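# Hang the loaded sealant gun on the back hooks

## Task

Put the sealant gun, cartridge still loaded in it, onto the two curved hooks at the rear of the table so that the hooks alone carry it, then declare that you are finished.

## Robot and tools

Robot: two arms, left_arm and right_arm, each a six-joint arm ending in a two-finger parallel gripper with a wrist camera. The fingers point along the gripper's +z axis and close along its y axis. end_effector_position is the point between the finger pads, roughly 1 cm short of the tips. Calibrated bases in the scene frame: left_arm at (-0.037, +0.285, +0.046) m, quat_wxyz (+1.000, 0, 0, -0.029); right_arm at (-0.050, -0.240, +0.037) m, quat_wxyz (+1.000, 0, 0, +0.015).

Frame: every pose, target and reading uses the scene frame. Its origin sits at table-top height halfway between the nominal bases; +x points out over the table, +z up, and left_arm is on the +y side (image left/right does not follow arm names). Reported hand positions and orientations can be a few centimetres off, worse at long reach.

Row layout (shared by execute_actions and move): one flat list of 16 numbers covering both arms, even if only one moves: left_arm x, y, z, qw, qx, qy, qz, opening, then right_arm in the same 8-number order. x, y, z are an absolute target for end_effector_position in metres; the quaternion is an absolute target orientation, w first. Opening runs from -1 (closed) to +1 (fully open, 0.093 m); it is a command, not an offset, so a 0 really means half-closed. To keep an arm still, resend the exact pose from the last result before it stopped, with its wanted opening; to keep an orientation, repeat the same quaternion rather than copying a drifted reading.

execute_actions(actions, cameras): actions is a list of actions; each action is a table of up to 15 rows, one row per 1/30 s control step, and if shorter its last row is held to fill 15 steps. A target more than 0.6 m from the gripper's current position along any of that gripper's own axes gets the action refused for both arms; a malformed action, or a first action failing that check against the latest reported state, voids the whole call. An empty actions list just reports state and images. cameras lists camera names (cam_high, cam_low, cam_left_wrist, cam_right_wrist); omitted, null or ["all"] gives all, [] gives none, an unknown name voids the call.

move(target, speed, blend, opening_speed, blocking, cameras): drives each gripper in a straight line from its Hand target to the absolute pose in target, which is one 16-number row or a list of up to 15 rows (no 0.6 m check). speed: m/s, 0.002 to 2.9, default 0.25, one value or one per target; rotation is capped at twice that in rad/s. blend: corner rounding radius in m for a list, default 0. opening_speed: rate of finger command change per second on the -1..+1 scale, at least 0.2. blocking=false returns after about 0.5 s while the move keeps going; a new move takes over from the running one. Moves last at least 0.5 s and are cut after 10 s. They do not avoid obstacles or the other arm; faster moves lag and overshoot more and hit harder. A changed opening on a later list entry is applied only once everything is at rest there. Keep paths away from an arm's own base, since that can flip its shoulder posture. The result adds a move: line, e.g. done, off_target, moving, held or fault, plus limits such as paced (pose clipped) or held (steps withheld). Arms not named in it are done, within 10 mm and 2 degrees; neither done nor off_target says anything about contact.

wait(seconds 0 to 10): lets time pass holding the last commands; a running move continues. stop(): brakes the running move. zoom_image(camera, region=[x0, y0, x1, y1]) in pixels of that camera's latest image, origin top-left, at most 504 by 504. read_manual(section) returns licence texts only. finished_scene(scene): give the current scene number; it ends the scene irreversibly, and the gun must then stay on the hooks with no robot help.

Control behaviour: each step the commanded orientation is limited to 40 degrees from the measured one. After an action the arm heads toward the Hand target line, which may fall short of your command, so send the remainder next. Friction and gravity can leave the hand low, short or tilted; check position and orientation after each move and correct. Tool commands shows the current gripper commands.

Gripping: grip_measured is the finger motor position on the -1..+1 scale. Pads meet near -0.94 and an object of width w mm sits near -0.94 + 0.0208*w; readings can sit up to 0.02 high. For a full-force grip on a rigid flat part, command at least 0.24 below that reading; hold by repeating the closing number, release with a number well above it. Avoid sudden commands far below the width reading (brief hard squeeze). Joint positions ends with the finger opening in metres. Joint torques include the arm's weight; numbers 1 to 3 wrap at plus or minus 28 N m.

Avoid: dropping the gun or losing the cartridge, releasing a moving part, anything ending up off the table, slams and hard pushes, arm-to-arm contact (including one gripper closing on the other's fingers), and motor overheating from long loaded or stretched holds: MOTOR HOT appears at 75 °C, a fold-up fault at 90 °C, limp arm at 100 °C. Loose objects can occasionally be nudged by outside pushes. Camera calibrations are approximate; wrist images may lag during motion.

Each tool is called after "Call:" as a command line: name --argument value for each argument, lists and objects as JSON in quotes; but a table of rows of numbers goes row by row, as --pt "numbers of a row", without its own name.

## Session

Call:
execute_actions --actions '[]'

Scene clock: 0.00 s.
left_arm: end_effector_position=(+0.3549, +0.2705, +0.1264) grip_measured=+1.000 end_effector_quat_wxyz=(+0.544, -0.025, +0.834, +0.084) | right_arm: end_effector_position=(+0.3229, -0.2676, +0.1052) grip_measured=+1.000 end_effector_quat_wxyz=(+0.534, +0.070, +0.837, -0.098)
Joint positions: left_arm=[-0.119 1.58 0.426 0.726 -0.329 -0.023 0.093] | right_arm=[0.026 1.556 0.343 0.77 0.292 0.037 0.093]
Joint velocities: within noise
Joint torques (N m): no reading
Heat: left arm: 40 °C; right arm: 45 °C.
Hand target: left_arm +0.3561, +0.2702, +0.1291; +0.547, -0.025, +0.833, +0.084 | right_arm +0.3265, -0.2674, +0.1123; +0.543, +0.071, +0.831, -0.097
Tool commands: left_gripper/opening=+1.0 right_gripper/opening=+1.0

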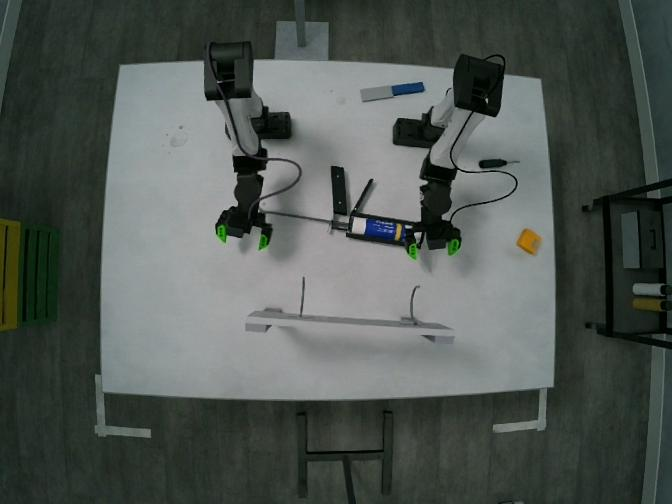

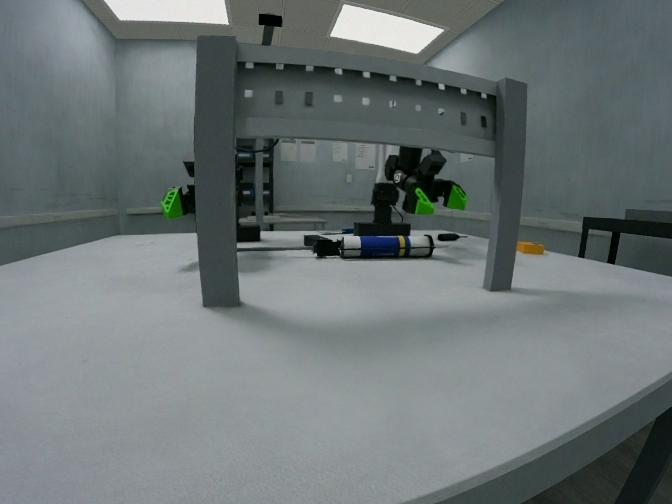

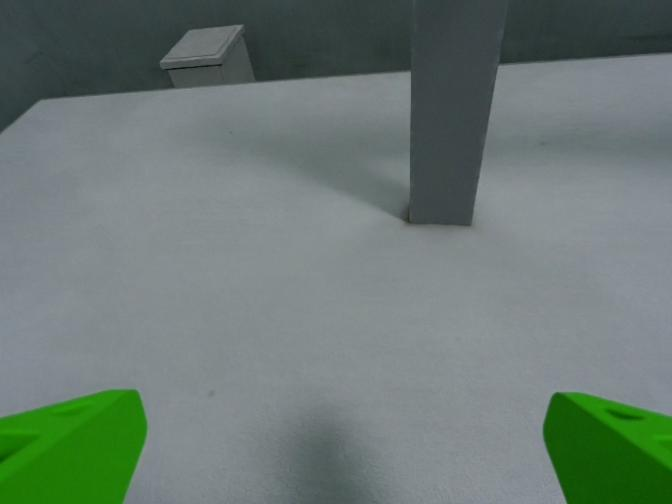

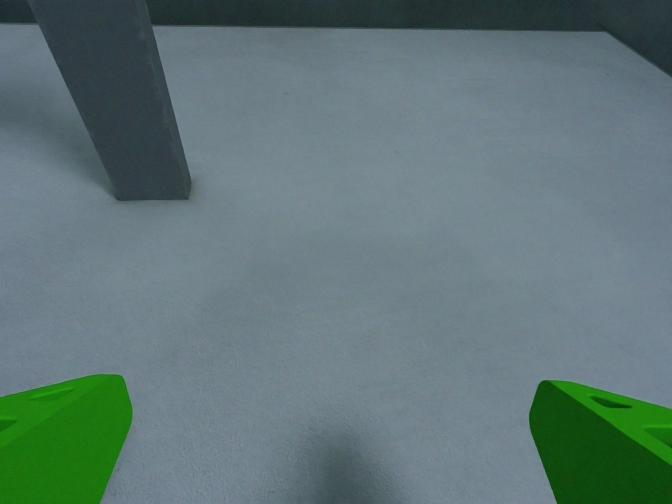

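Call:
zoom_image --camera "cam_high" --region '[230, 140, 470, 360]'

Call:
zoom_image --camera "cam_low" --region '[150, 30, 540, 320]'

Scaled by 2.100 from the camera's 672x504 image, which has a finer 960x720 frame.

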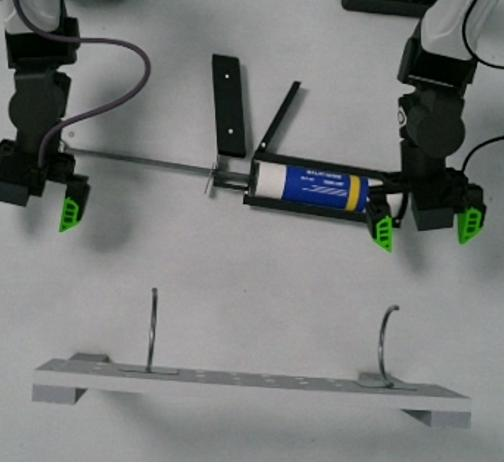

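Scaled by 1.292 from the camera's 672x504 image, which has a finer 960x720 frame.

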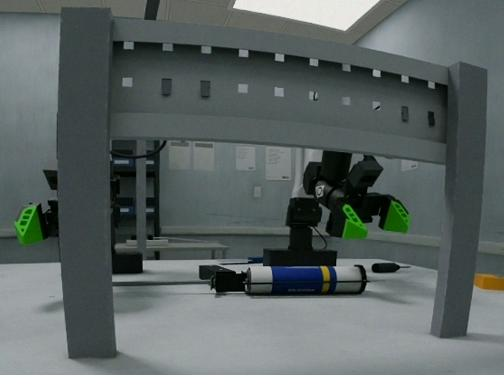

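Call:
move --target '[0.2,0.30,0.33,0.66,0,0.75,0,1,0.2,-0.27,0.33,0.66,0,0.75,0,1]'

Scene clock: 43.60 s.
left_arm: end_effector_position=(+0.1998, +0.3000, +0.3262) grip_measured=+1.000 end_effector_quat_wxyz=(+0.662, -0.005, +0.749, -0.002) | right_arm: end_effector_position=(+0.1994, -0.2705, +0.3183) grip_measured=+1.000 end_effector_quat_wxyz=(+0.653, +0.008, +0.757, +0.002)
Joint positions: left_arm=[0.262 0.338 0.547 -0.335 0.2 0.016 0.093] | right_arm=[-0.372 0.432 0.571 -0.294 -0.33 -0.036 0.093]
Joint torques (N m): left_arm=[0.58 3.62 7.57 2.47 0.11 0.11] | right_arm=[-0.29 2.8 8.77 2.19 -0.16 -0.18]
Heat: left arm: 45 °C; right arm: 47 °C.
Hand target: left_arm +0.2000, +0.2999, +0.3300; +0.661, +0.000, +0.751, +0.000 | right_arm +0.1997, -0.2699, +0.3298; +0.661, +0.000, +0.751, +0.000
Off the commanded pose: left_arm 0.004 m, 1 deg | right_arm 0.012 m, 1 deg.
move: off_target (right_arm)
camera_calibration:
cam_left_wrist: T_world_to_cam=[[0.0122033, -0.999751, 0.0186652, 0.292416], [-0.530558, -0.0222961, -0.847355, 0.429937], [0.84756, 0.000437533, -0.530699, 0.0875181], [0, 0, 0, 1]] pos_world=[0.150361, 0.301891, 0.405297]
cam_right_wrist: T_world_to_cam=[[-0.0586568, -0.998236, 0.0092278, -0.264238], [-0.573258, 0.0261144, -0.818959, 0.415794], [0.817273, -0.0533274, -0.573779, 0.0894745], [0, 0, 0, 1]] pos_world=[0.149733, -0.269858, 0.394295]

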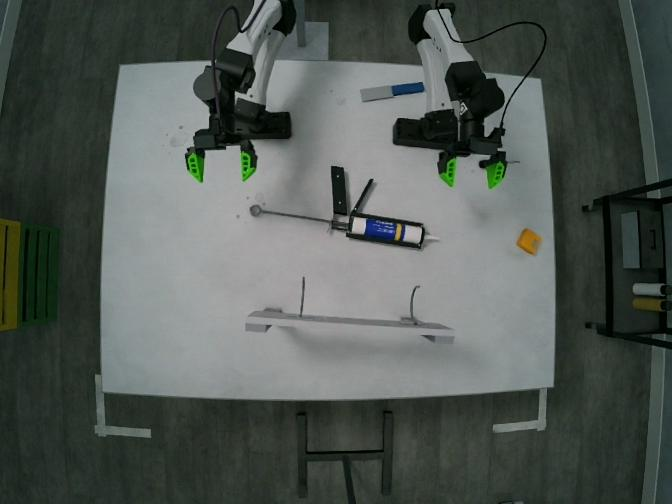

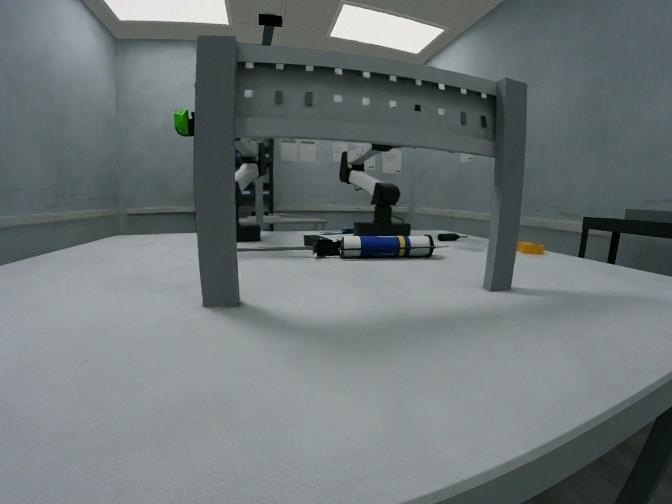

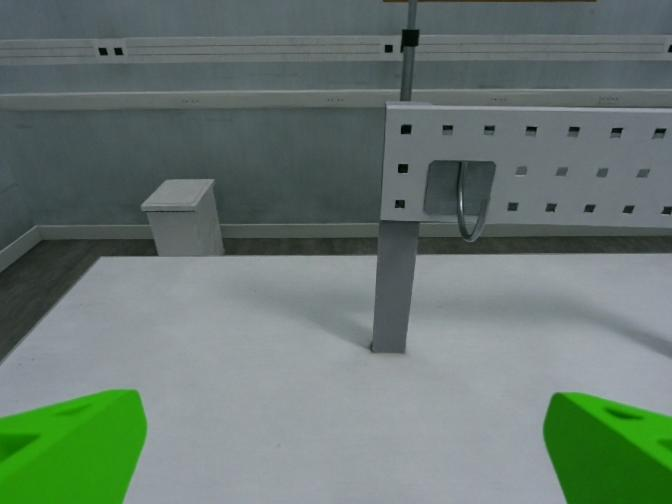

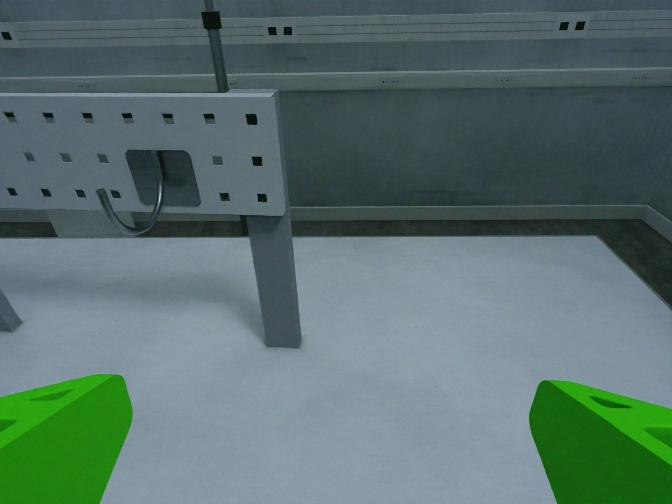

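Call:
move --target '[0.25,0.15,0.24,0,0.757,0.653,0,1,0.1994,-0.2705,0.3183,0.653,0.008,0.757,0.002,1]' --cameras '["cam_high","cam_left_wrist"]'

Scene clock: 141.27 s.
left_arm: end_effector_position=(+0.2471, +0.1505, +0.2407) grip_measured=+1.000 end_effector_quat_wxyz=(+0.007, +0.752, +0.659, -0.003) | right_arm: end_effector_position=(+0.1992, -0.2704, +0.3172) grip_measured=+1.000 end_effector_quat_wxyz=(+0.652, +0.009, +0.758, +0.003)
Joint positions: left_arm=[-0.378 1.754 1.772 -1.577 0.011 1.268 0.093] | right_arm=[-0.372 0.432 0.571 -0.299 -0.331 -0.036 0.093]
Joint torques (N m): left_arm=[-0.29 -6.58 6.65 0.49 -0.02 0.13] | right_arm=[0.25 1.59 6.5 2.18 -0.01 -0.08]
Heat: left arm: 47 °C; right arm: 50 °C.
Hand target: left_arm +0.2500, +0.1501, +0.2399; +0.001, +0.757, +0.653, +0.001 | right_arm +0.1994, -0.2705, +0.3183; +0.653, +0.008, +0.757, +0.002
Off the commanded pose: left_arm 0.003 m, 1 deg | right_arm 0.001 m, 0 deg.
joint sent to its limit (left arm) — joint 4 (wrist pitch), lower limit. The joint targets still meet the commanded pose.
move: done
camera_calibration:
cam_left_wrist: T_world_to_cam=[[-0.992484, 0.121641, -0.0133543, 0.231187], [0.105532, 0.906041, 0.409819, -0.220336], [0.0619505, 0.40533, -0.912069, 0.227059], [0, 0, 0, 1]] pos_world=[0.238636, 0.0794777, 0.300479]
Images, in order (width x height): cam_high 672x504, cam_left_wrist 672x504.

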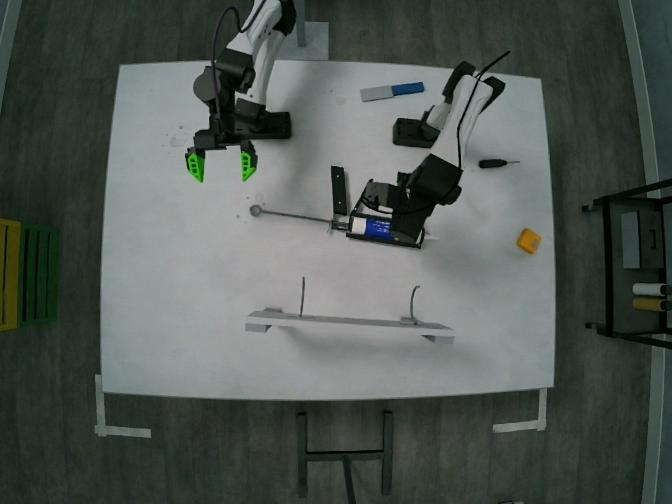

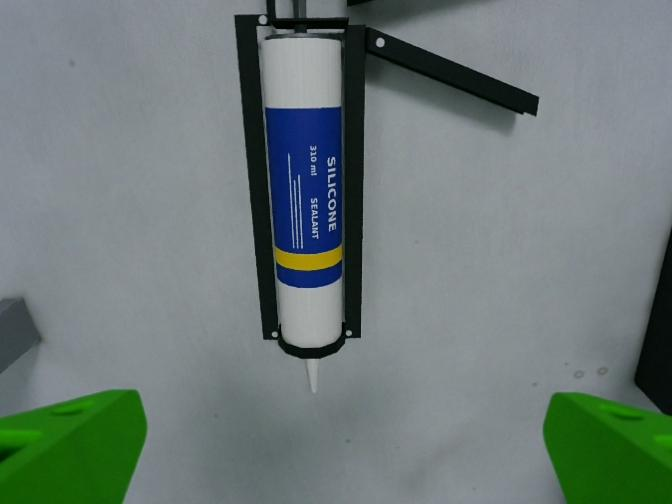

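Call:
move --target '[0.269,0.15,0.12,0,0.750,0.661,0,1,0.1994,-0.2705,0.3183,0.653,0.008,0.757,0.002,1]' --cameras '["cam_low","cam_left_wrist"]'

Scene clock: 161.80 s.
left_arm: end_effector_position=(+0.2668, +0.1474, +0.1259) grip_measured=+1.000 end_effector_quat_wxyz=(+0.006, +0.748, +0.663, -0.002) | right_arm: end_effector_position=(+0.1992, -0.2703, +0.3171) grip_measured=+1.000 end_effector_quat_wxyz=(+0.652, +0.009, +0.759, +0.003)
Joint positions: left_arm=[-0.363 1.814 1.386 -1.133 0.009 1.271 0.093] | right_arm=[-0.372 0.432 0.571 -0.299 -0.331 -0.036 0.093]
Joint torques (N m): left_arm=[0.53 -7.62 5.07 0.69 -0.03 0.11] | right_arm=[0.29 1.59 6.49 2.21 -0.01 -0.07]
Heat: left arm: 43 °C; right arm: 50 °C.
Hand target: left_arm +0.2689, +0.1500, +0.1201; +0.000, +0.750, +0.661, +0.000 | right_arm +0.1994, -0.2705, +0.3183; +0.653, +0.008, +0.757, +0.002
Off the commanded pose: left_arm 0.007 m, 1 deg | right_arm 0.001 m, 0 deg.
move: done
camera_calibration:
cam_left_wrist: T_world_to_cam=[[-0.993901, 0.109527, -0.0128641, 0.251632], [0.0945521, 0.90637, 0.411769, -0.169875], [0.0567596, 0.408041, -0.911198, 0.123342], [0, 0, 0, 1]] pos_world=[0.259158, 0.0760807, 0.185575]
Images, in order (width x height): cam_low 672x504, cam_left_wrist 672x504.

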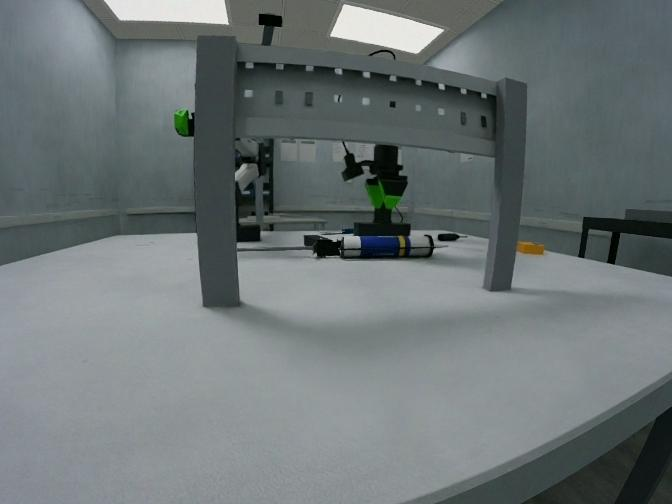

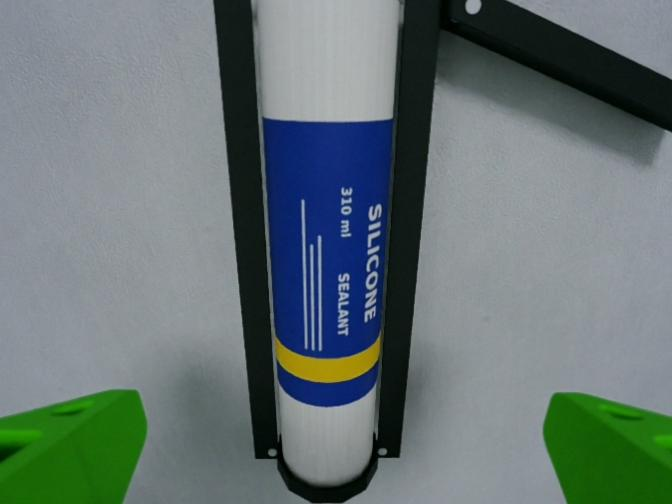

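Call:
move --target '[0.273,0.142,0.026,0,0.748,0.664,0,1,0.1994,-0.2705,0.3183,0.653,0.008,0.757,0.002,1]' --cameras '["cam_low","cam_left_wrist"]' --speed 0.12

Scene clock: 176.10 s.
left_arm: end_effector_position=(+0.2763, +0.1412, +0.0358) grip_measured=+1.000 end_effector_quat_wxyz=(+0.012, +0.749, +0.663, +0.001) | right_arm: end_effector_position=(+0.1992, -0.2703, +0.3171) grip_measured=+1.000 end_effector_quat_wxyz=(+0.652, +0.009, +0.759, +0.003)
Joint positions: left_arm=[-0.368 1.961 1.202 -0.789 0.008 1.267 0.093] | right_arm=[-0.372 0.432 0.571 -0.299 -0.331 -0.036 0.093]
Joint torques (N m): left_arm=[-0.49 -7.72 4.26 0.68 0 -0.06] | right_arm=[0.27 1.51 6.5 2.19 -0.01 -0.09]
Heat: left arm: 42 °C; right arm: 50 °C.
Hand target: left_arm +0.2729, +0.1421, +0.0263; +0.000, +0.748, +0.664, +0.000 | right_arm +0.1994, -0.2705, +0.3183; +0.653, +0.008, +0.757, +0.002
Off the commanded pose: left_arm 0.010 m, 1 deg | right_arm 0.001 m, 0 deg.
move: done
camera_calibration:
cam_left_wrist: T_world_to_cam=[[-0.993595, 0.110176, -0.025091, 0.260816], [0.0903751, 0.90813, 0.408818, -0.127057], [0.0678278, 0.403932, -0.912271, 0.040775], [0, 0, 0, 1]] pos_world=[0.267863, 0.0701782, 0.0956851]
Images, in order (width x height): cam_low 672x504, cam_left_wrist 672x504.

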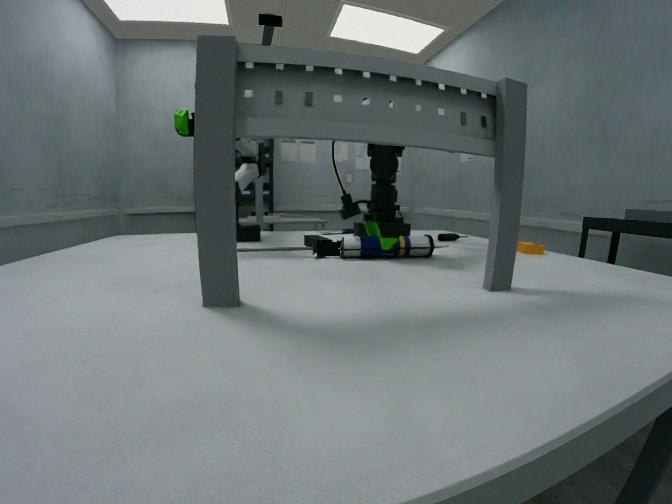

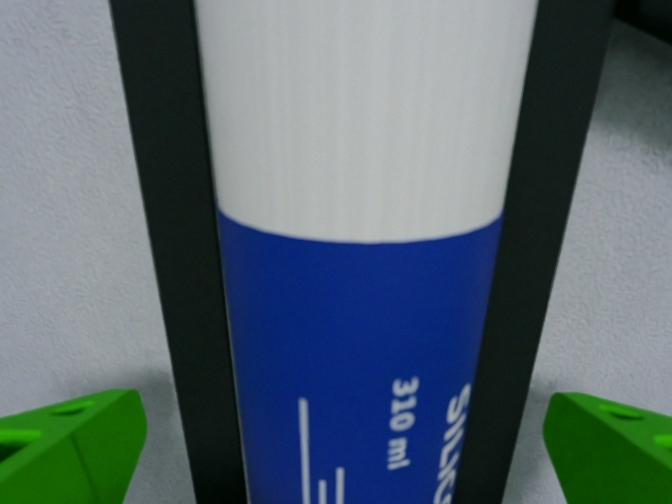

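Call:
move --pt "0.270 0.141 0.020 0 0.748 0.664 0 1 0.1994 -0.2705 0.3183 0.653 0.008 0.757 0.002 1" --pt "0.270 0.141 0.020 0 0.748 0.664 0 0.1 0.1994 -0.2705 0.3183 0.653 0.008 0.757 0.002 1" --cameras '["cam_low","cam_left_wrist"]' --speed 0.1 --opening_speed 0.5

Scene clock: 186.67 s.
left_arm: end_effector_position=(+0.2741, +0.1399, +0.0310) grip_measured=+0.581 end_effector_quat_wxyz=(+0.014, +0.749, +0.663, +0.002) | right_arm: end_effector_position=(+0.1992, -0.2703, +0.3171) grip_measured=+1.000 end_effector_quat_wxyz=(+0.652, +0.009, +0.759, +0.003)
Joint positions: left_arm=[-0.375 1.962 1.181 -0.762 0.008 1.26 0.073] | right_arm=[-0.372 0.432 0.571 -0.299 -0.331 -0.036 0.093]
Joint torques (N m): left_arm=[-0.4 -7.27 4.15 0.69 -0.01 -0.04] | right_arm=[0.24 1.55 6.49 2.2 -0.02 -0.08]
Heat: left arm: 41 °C; right arm: 50 °C.
Hand target: left_arm +0.2698, +0.1411, +0.0203; +0.000, +0.748, +0.664, +0.000 | right_arm +0.1994, -0.2705, +0.3183; +0.653, +0.008, +0.757, +0.002
Off the commanded pose: left_arm 0.012 m, 2 deg | right_arm 0.001 m, 0 deg.
move: off_target (left_arm); target 2's new opening was sent with left_arm's hand 0.012 m and 2 deg from that target
camera_calibration:
cam_left_wrist: T_world_to_cam=[[-0.993507, 0.109809, -0.0297765, 0.258877], [0.0882477, 0.908929, 0.407505, -0.123201], [0.0718125, 0.402232, -0.912717, 0.0362389], [0, 0, 0, 1]] pos_world=[0.265466, 0.0689773, 0.0909893]
Images, in order (width x height): cam_low 672x504, cam_left_wrist 672x504.

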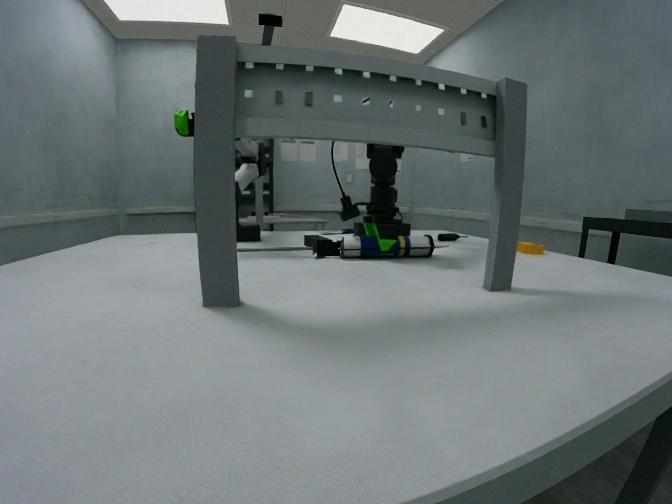

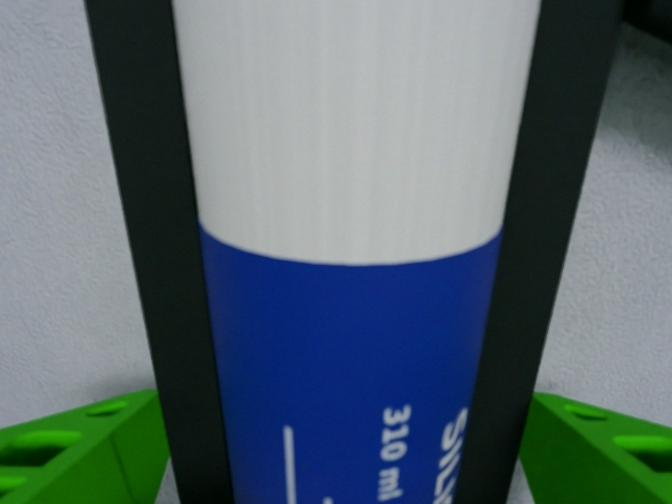

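Call:
move --target '[0.270,0.141,0.08,0,0.748,0.664,0,0.1,0.1994,-0.2705,0.3183,0.653,0.008,0.757,0.002,1]' --cameras '["cam_low","cam_left_wrist","cam_high"]' --speed 0.08

Scene clock: 193.00 s.
left_arm: end_effector_position=(+0.2629, +0.1481, +0.0469) grip_measured=+0.577 end_effector_quat_wxyz=(-0.031, +0.745, +0.666, -0.009) | right_arm: end_effector_position=(+0.1992, -0.2703, +0.3171) grip_measured=+1.000 end_effector_quat_wxyz=(+0.652, +0.009, +0.759, +0.003)
Joint positions: left_arm=[-0.375 1.962 1.252 -0.924 -0.009 1.252 0.073] | right_arm=[-0.372 0.432 0.571 -0.299 -0.331 -0.036 0.093]
Joint torques (N m): left_arm=[-0.43 -17.06 7.54 -0.09 0.18 0.03] | right_arm=[0.25 1.58 6.46 2.2 -0.02 -0.09]
Heat: left arm: 41 °C; right arm: 49 °C.
Hand target: left_arm +0.2693, +0.1414, +0.0783; +0.000, +0.748, +0.664, +0.000 | right_arm +0.1994, -0.2705, +0.3183; +0.653, +0.008, +0.757, +0.002
Off the commanded pose: left_arm 0.035 m, 4 deg | right_arm 0.001 m, 0 deg.
move: off_target (left_arm)
camera_calibration:
cam_left_wrist: T_world_to_cam=[[-0.993529, 0.101161, 0.0516357, 0.244829], [0.113576, 0.886926, 0.447731, -0.141426], [-0.000504295, 0.450698, -0.892676, 0.0591505], [0, 0, 0, 1]] pos_world=[0.259337, 0.0740087, 0.103481]
Images, in order (width x height): cam_high 672x504, cam_low 672x504, cam_left_wrist 672x504.

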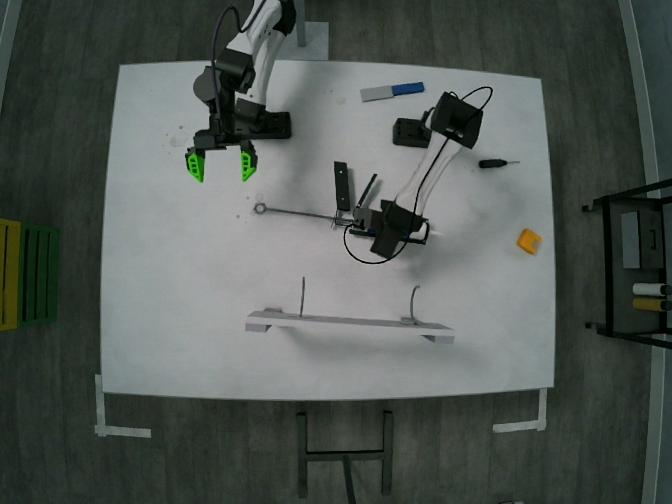

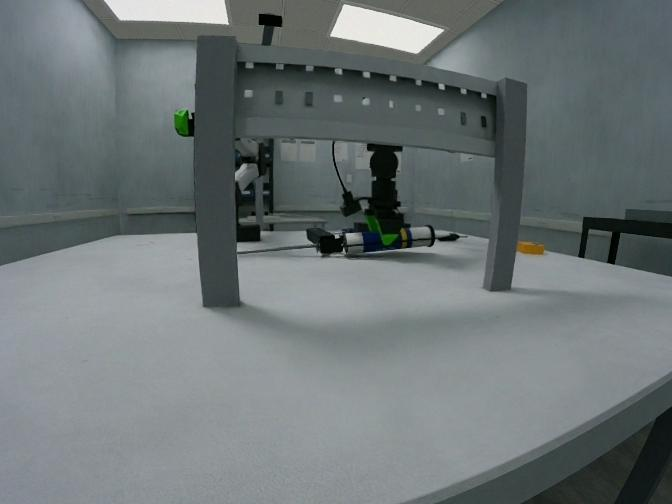

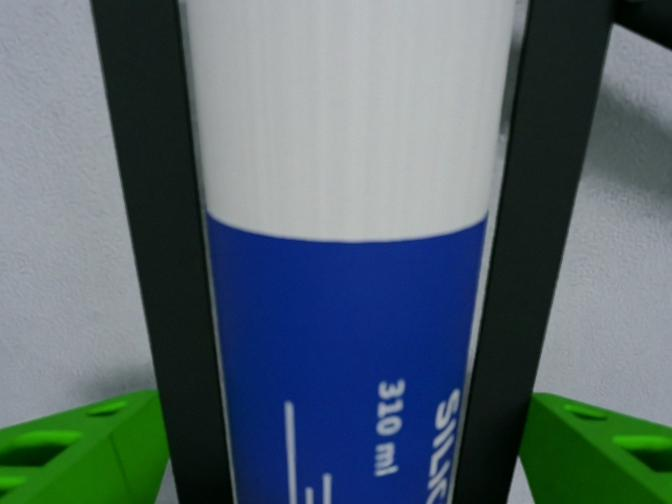

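Call:
move --target '[0.275,0.135,0.14,0,0.748,0.664,0,0.1,0.1994,-0.2705,0.3183,0.653,0.008,0.757,0.002,1]' --cameras '["cam_low","cam_left_wrist","cam_high"]' --speed 0.08

Scene clock: 201.20 s.
left_arm: end_effector_position=(+0.2722, +0.1430, +0.1028) grip_measured=+0.577 end_effector_quat_wxyz=(-0.041, +0.747, +0.664, -0.004) | right_arm: end_effector_position=(+0.1992, -0.2703, +0.3171) grip_measured=+1.000 end_effector_quat_wxyz=(+0.652, +0.009, +0.759, +0.003)
Joint positions: left_arm=[-0.385 1.937 1.452 -1.164 -0.025 1.246 0.073] | right_arm=[-0.372 0.432 0.571 -0.299 -0.331 -0.036 0.093]
Joint torques (N m): left_arm=[-0.35 -17.7 8.24 -0.1 0.34 0] | right_arm=[0.29 1.54 6.42 2.21 -0.04 -0.08]
Heat: left arm: 47 °C; right arm: 49 °C.
Hand target: left_arm +0.2742, +0.1358, +0.1382; +0.000, +0.748, +0.664, +0.000 | right_arm +0.1994, -0.2705, +0.3183; +0.653, +0.008, +0.757, +0.002
Off the commanded pose: left_arm 0.038 m, 5 deg | right_arm 0.001 m, 0 deg.
move: off_target (left_arm)
camera_calibration:
cam_left_wrist: T_world_to_cam=[[-0.992673, 0.105361, 0.0591542, 0.250074], [0.120798, 0.876861, 0.465321, -0.165355], [-0.00284338, 0.469057, -0.883163, 0.108353], [0, 0, 0, 1]] pos_world=[0.268524, 0.0678212, 0.157844]
Images, in order (width x height): cam_high 672x504, cam_low 672x504, cam_left_wrist 672x504.

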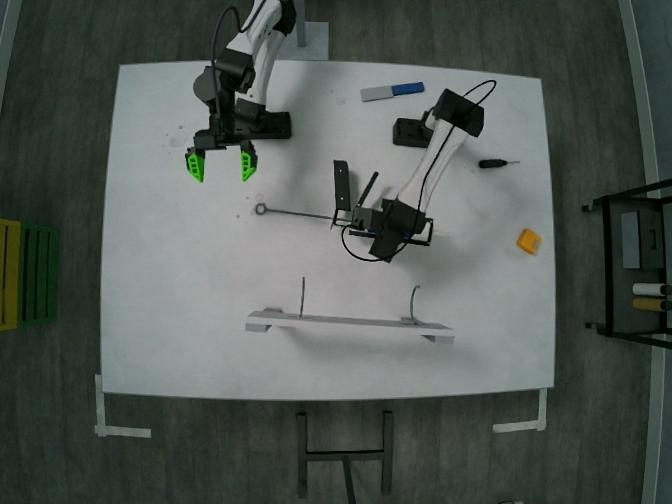

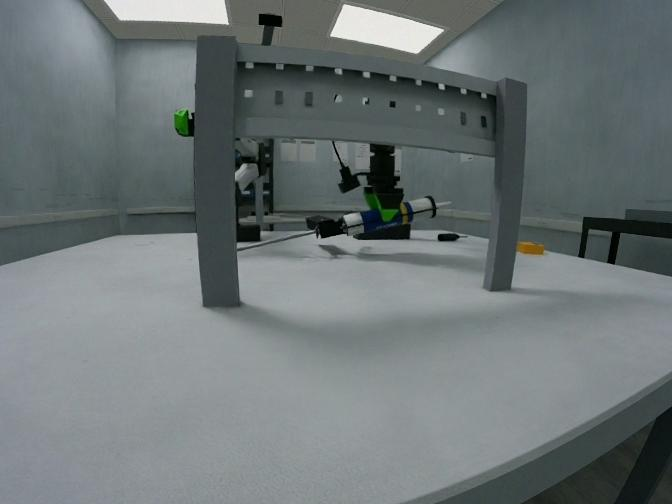

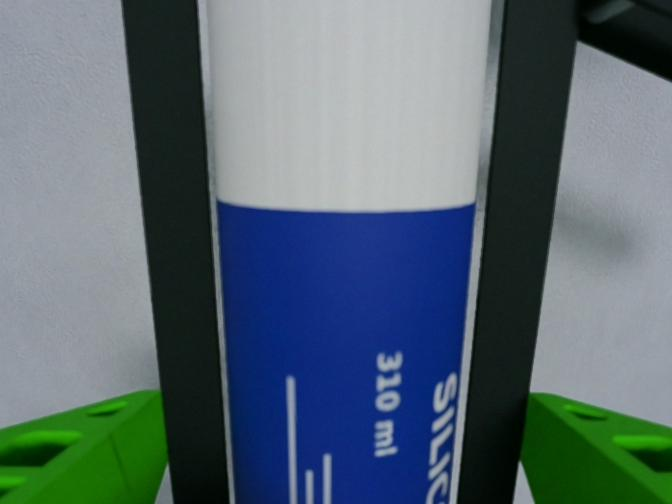

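Call:
move --target '[0.275,0.135,0.14,0,0.748,0.664,0,0.1,0.20,-0.17,0.20,0,-0.656,0.755,0,1]' --cameras '["cam_low","cam_left_wrist","cam_high","cam_right_wrist"]'

Scene clock: 254.70 s.
left_arm: end_effector_position=(+0.2720, +0.1431, +0.1028) grip_measured=+0.577 end_effector_quat_wxyz=(-0.041, +0.747, +0.664, -0.004) | right_arm: end_effector_position=(+0.1960, -0.1711, +0.1941) grip_measured=+1.000 end_effector_quat_wxyz=(-0.004, -0.650, +0.760, +0.006)
Joint positions: left_arm=[-0.385 1.937 1.452 -1.164 -0.025 1.246 0.073] | right_arm=[0.238 1.522 1.37 -1.432 -0.007 -1.147 0.093]
Joint torques (N m): left_arm=[-0.4 -17.74 8.28 -0.08 0.34 0] | right_arm=[0.61 -5.04 7.79 0.23 -0.01 -0.19]
Heat: left arm: 59 °C; right arm: 48 °C.
Hand target: left_arm +0.2741, +0.1358, +0.1382; +0.000, +0.748, +0.663, +0.000 | right_arm +0.1998, -0.1700, +0.1999; +0.000, -0.656, +0.755, +0.000
Off the commanded pose: left_arm 0.038 m, 5 deg | right_arm 0.007 m, 1 deg.
move: off_target (left_arm)
camera_calibration:
cam_left_wrist: T_world_to_cam=[[-0.992633, 0.10529, 0.0599495, 0.249733], [0.121109, 0.876699, 0.465544, -0.165526], [-0.00354054, 0.469375, -0.882992, 0.108443], [0, 0, 0, 1]] pos_world=[0.268324, 0.0679214, 0.157843]
cam_right_wrist: T_world_to_cam=[[0.989575, -0.138898, 0.0380561, -0.227977], [-0.141198, -0.883691, 0.446265, -0.176348], [-0.0283553, -0.446987, -0.894091, 0.186804], [0, 0, 0, 1]] pos_world=[0.205998, -0.104004, 0.254394]

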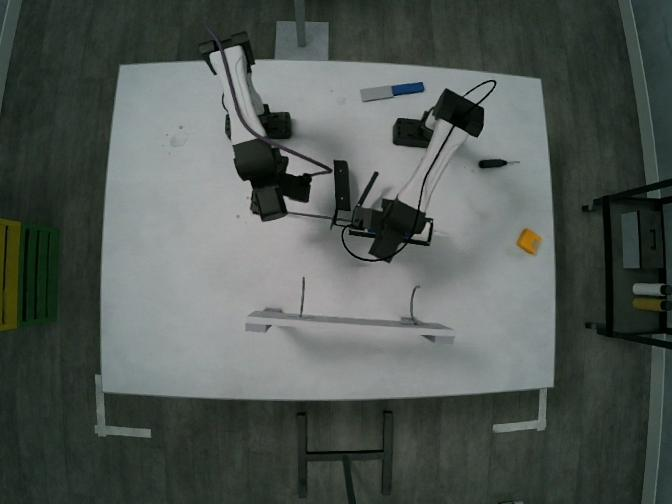

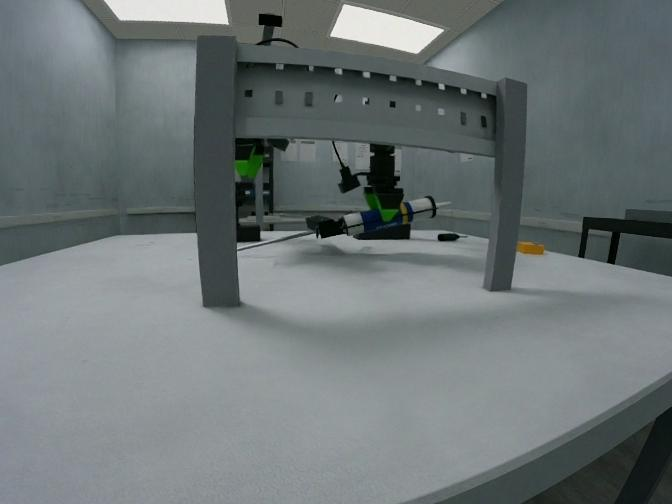

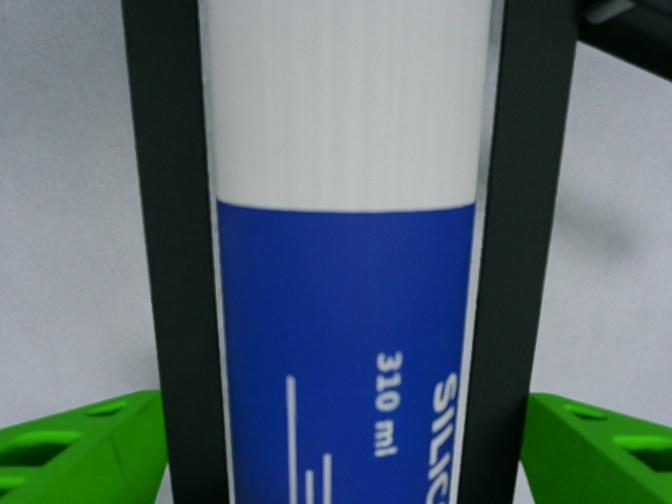

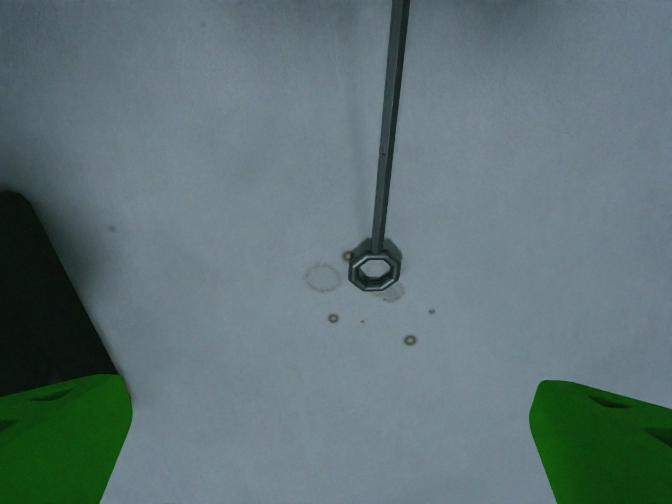

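Call:
move --pt "0.275 0.135 0.14 0 0.748 0.664 0 0.1 0.237 -0.165 0.10 0 -0.656 0.755 0 0.3" --pt "0.275 0.135 0.14 0 0.748 0.664 0 0.1 0.237 -0.165 0.026 0 -0.656 0.755 0 0.3" --pt "0.275 0.135 0.14 0 0.748 0.664 0 0.1 0.237 -0.165 0.026 0 -0.656 0.755 0 -1" --cameras '["cam_right_wrist","cam_low"]' --opening_speed 0.8 --speed '[0.25,0.12,0.1]'

Scene clock: 269.57 s.
left_arm: end_effector_position=(+0.2743, +0.1429, +0.1031) grip_measured=+0.577 end_effector_quat_wxyz=(-0.038, +0.741, +0.671, +0.000) | right_arm: end_effector_position=(+0.2352, -0.1627, +0.0290) grip_measured=-0.912 end_effector_quat_wxyz=(-0.001, -0.658, +0.753, +0.003)
Joint positions: left_arm=[-0.385 1.937 1.454 -1.157 -0.029 1.228 0.073] | right_arm=[0.232 1.814 1.008 -0.769 -0.004 -1.173 0.001]
Joint torques (N m): left_arm=[-0.36 -17.72 8.2 -0.1 0.39 0.18] | right_arm=[-0.29 -7.04 4.52 0.52 -0.01 -0.09]
Heat: left arm: 62 °C; right arm: 44 °C.
Hand target: left_arm +0.2743, +0.1357, +0.1380; +0.000, +0.748, +0.663, +0.001 | right_arm +0.2369, -0.1650, +0.0261; +0.000, -0.656, +0.755, +0.000
Off the commanded pose: left_arm 0.038 m, 4 deg | right_arm 0.004 m, 0 deg.
move: off_target (left_arm)
camera_calibration:
cam_right_wrist: T_world_to_cam=[[0.991826, -0.118758, 0.0466561, -0.256886], [-0.127068, -0.886163, 0.44561, -0.0934226], [-0.0115749, -0.447896, -0.894011, 0.0398975], [0, 0, 0, 1]] pos_world=[0.243377, -0.0954251, 0.0892842]
Images, in order (width x height): cam_low 672x504, cam_right_wrist 672x504.

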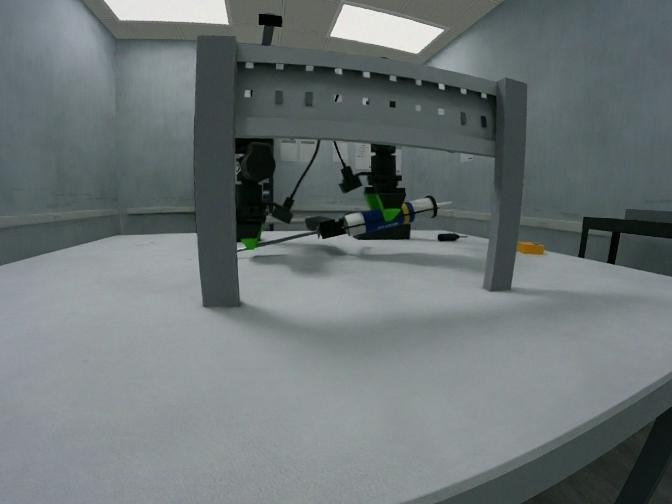

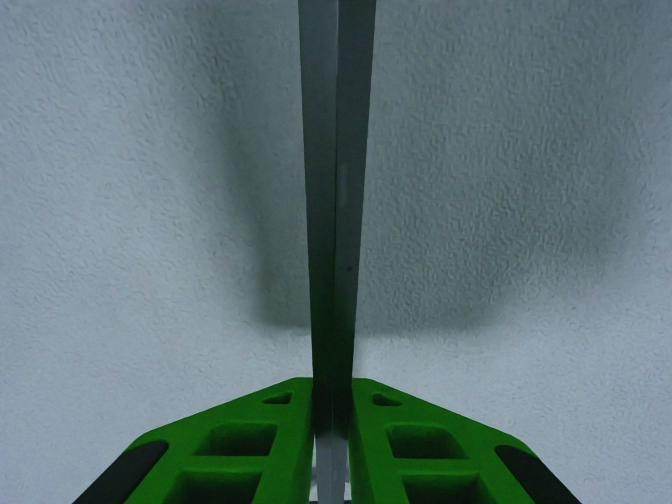

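Call:
move --pt "0.275 0.138 0.16 0 0.748 0.664 0 0.1 0.237 -0.165 0.135 0 -0.656 0.755 0 -1" --pt "0.33 0.11 0.28 0.190 0.712 0.653 0.175 0.1 0.301 -0.193 0.265 0.175 -0.653 0.712 -0.190 -1" --speed 0.12 --blend 0.02

Scene clock: 309.07 s.
left_arm: end_effector_position=(+0.3189, +0.1131, +0.2413) grip_measured=+0.577 end_effector_quat_wxyz=(+0.134, +0.724, +0.662, +0.137) | right_arm: end_effector_position=(+0.2857, -0.2004, +0.2317) grip_measured=-0.925 end_effector_quat_wxyz=(+0.115, -0.653, +0.730, -0.165)
Joint positions: left_arm=[-0.468 1.745 1.695 -1.177 -0.179 1.166 0.073] | right_arm=[0.169 1.498 1.424 -1.125 0.165 -1.293 0.001]
Joint torques (N m): left_arm=[-0.88 -14.35 8.72 1.73 -0.56 0.06] | right_arm=[0.32 -10.07 9.8 1.6 -0.18 -0.41]
Heat: left arm: 67 °C; right arm: 43 °C.
Hand target: left_arm +0.3277, +0.1110, +0.2802; +0.190, +0.711, +0.654, +0.174 | right_arm +0.2986, -0.1937, +0.2657; +0.174, -0.653, +0.712, -0.191
Off the commanded pose: left_arm 0.040 m, 8 deg | right_arm 0.037 m, 8 deg.
move: off_target (left_arm, right_arm)
camera_calibration:
cam_left_wrist: T_world_to_cam=[[-0.920872, 0.0751786, -0.382547, 0.37848], [-0.0940361, 0.909429, 0.405087, -0.129921], [0.378353, 0.409007, -0.830399, 0.11739], [0, 0, 0, 1]] pos_world=[0.291899, 0.0416868, 0.294896]
cam_right_wrist: T_world_to_cam=[[0.896167, -0.0701465, 0.438137, -0.374596], [-0.286505, -0.845473, 0.450656, -0.158183], [0.338821, -0.529392, -0.777782, 0.0615125], [0, 0, 0, 1]] pos_world=[0.269539, -0.127452, 0.283254]

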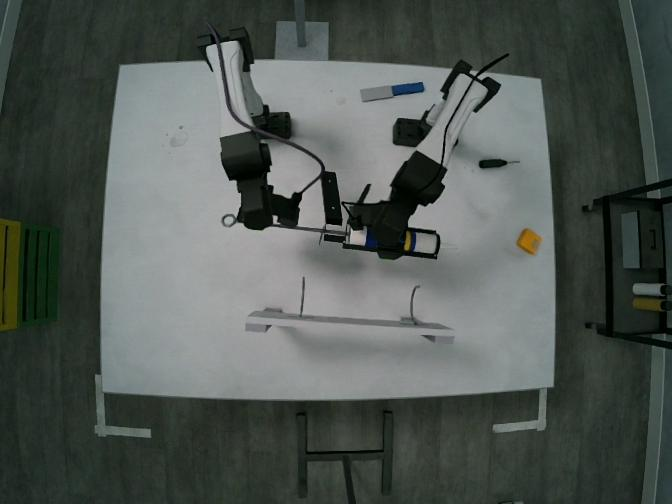

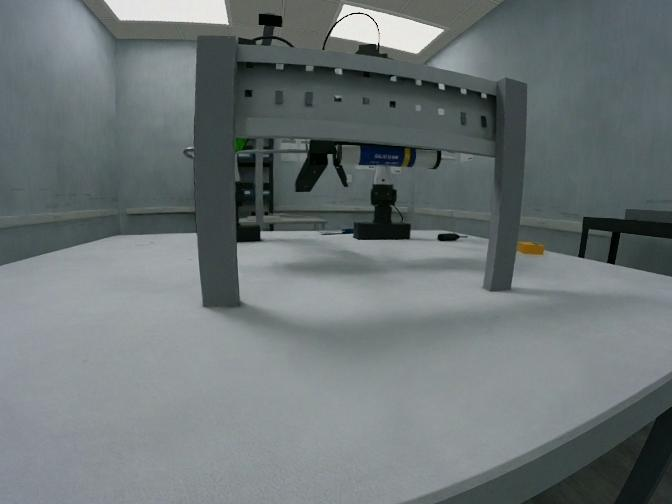

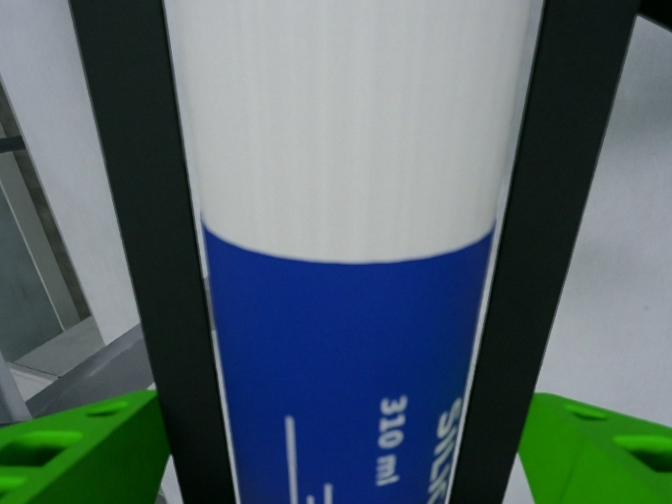

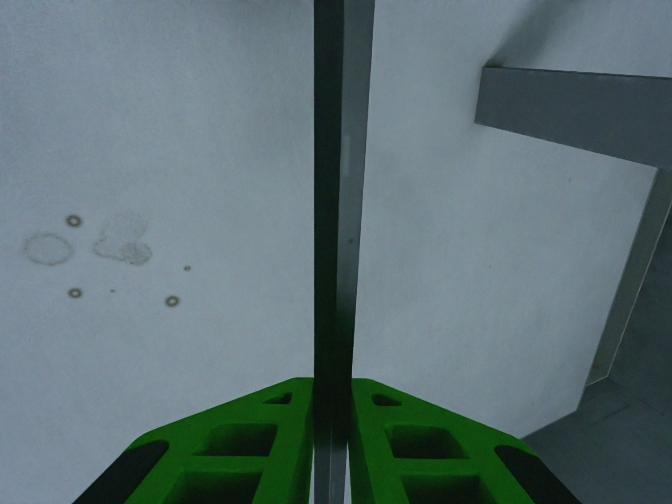

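Call:
move --target '[0.37,0.092,0.40,0.364,0.631,0.593,0.343,0.1,0.351,-0.210,0.395,0.343,-0.593,0.631,-0.364,-1]' --speed 0.15

Scene clock: 314.87 s.
left_arm: end_effector_position=(+0.3651, +0.0951, +0.3471) grip_measured=+0.577 end_effector_quat_wxyz=(+0.304, +0.652, +0.624, +0.304) | right_arm: end_effector_position=(+0.3403, -0.2195, +0.3426) grip_measured=-0.926 end_effector_quat_wxyz=(+0.273, -0.609, +0.667, -0.330)
Joint positions: left_arm=[-0.546 1.641 1.733 -0.864 -0.44 1.2 0.073] | right_arm=[0.116 1.383 1.497 -0.818 0.22 -1.436 0.001]
Joint torques (N m): left_arm=[-1.13 -13.3 9.13 2.89 -0.63 0.57] | right_arm=[0.57 -8.96 10.8 2.76 -0.31 -0.34]
Heat: left arm: 68 °C; right arm: 45 °C.
Hand target: left_arm +0.3657, +0.0946, +0.3994; +0.361, +0.630, +0.597, +0.342 | right_arm +0.3452, -0.2111, +0.3951; +0.342, -0.593, +0.631, -0.365
Off the commanded pose: left_arm 0.053 m, 9 deg | right_arm 0.054 m, 10 deg.
move: off_target (left_arm, right_arm)
camera_calibration:
cam_left_wrist: T_world_to_cam=[[-0.625247, 0.0247879, -0.780033, 0.497659], [-0.303559, 0.913063, 0.272338, -0.0296576], [0.71897, 0.407065, -0.563366, -0.0217528], [0, 0, 0, 1]] pos_world=[0.317797, 0.0235982, 0.384012]
cam_right_wrist: T_world_to_cam=[[0.593371, -0.0165485, 0.804759, -0.484172], [-0.445125, -0.839752, 0.310935, -0.105614], [0.670653, -0.542718, -0.505651, -0.0898603], [0, 0, 0, 1]] pos_world=[0.300548, -0.14547, 0.377043]

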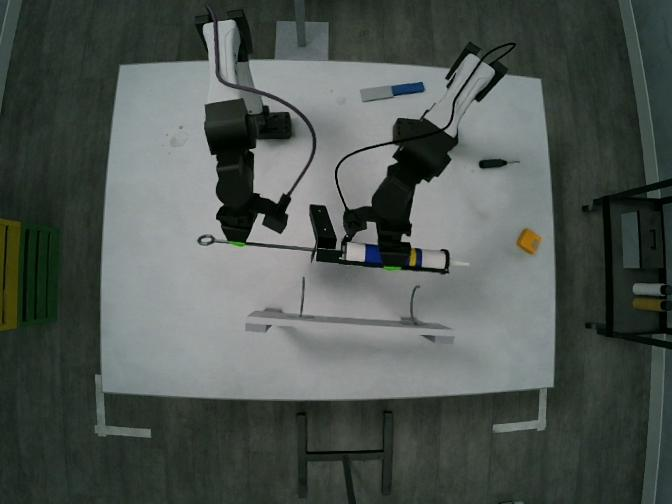

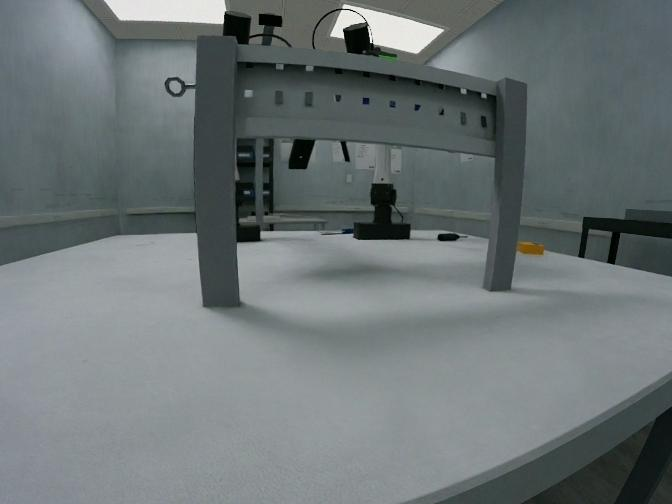

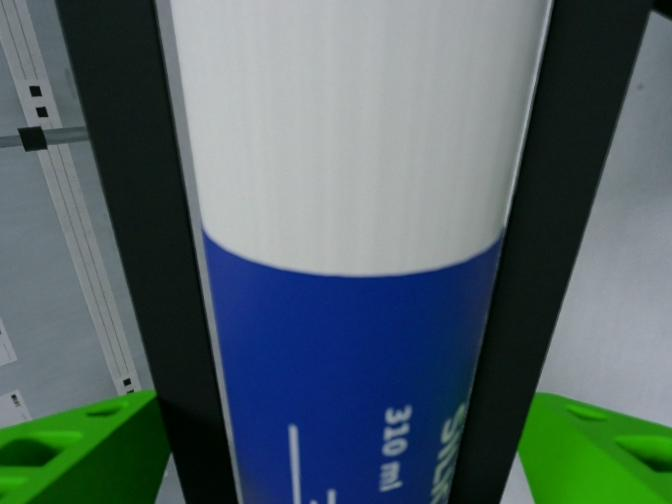

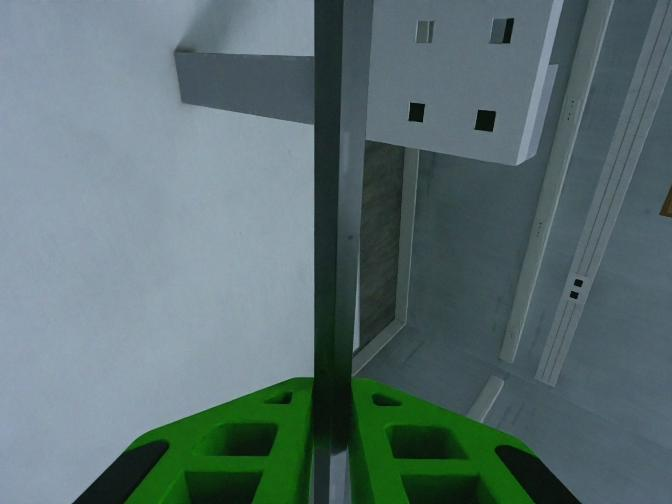

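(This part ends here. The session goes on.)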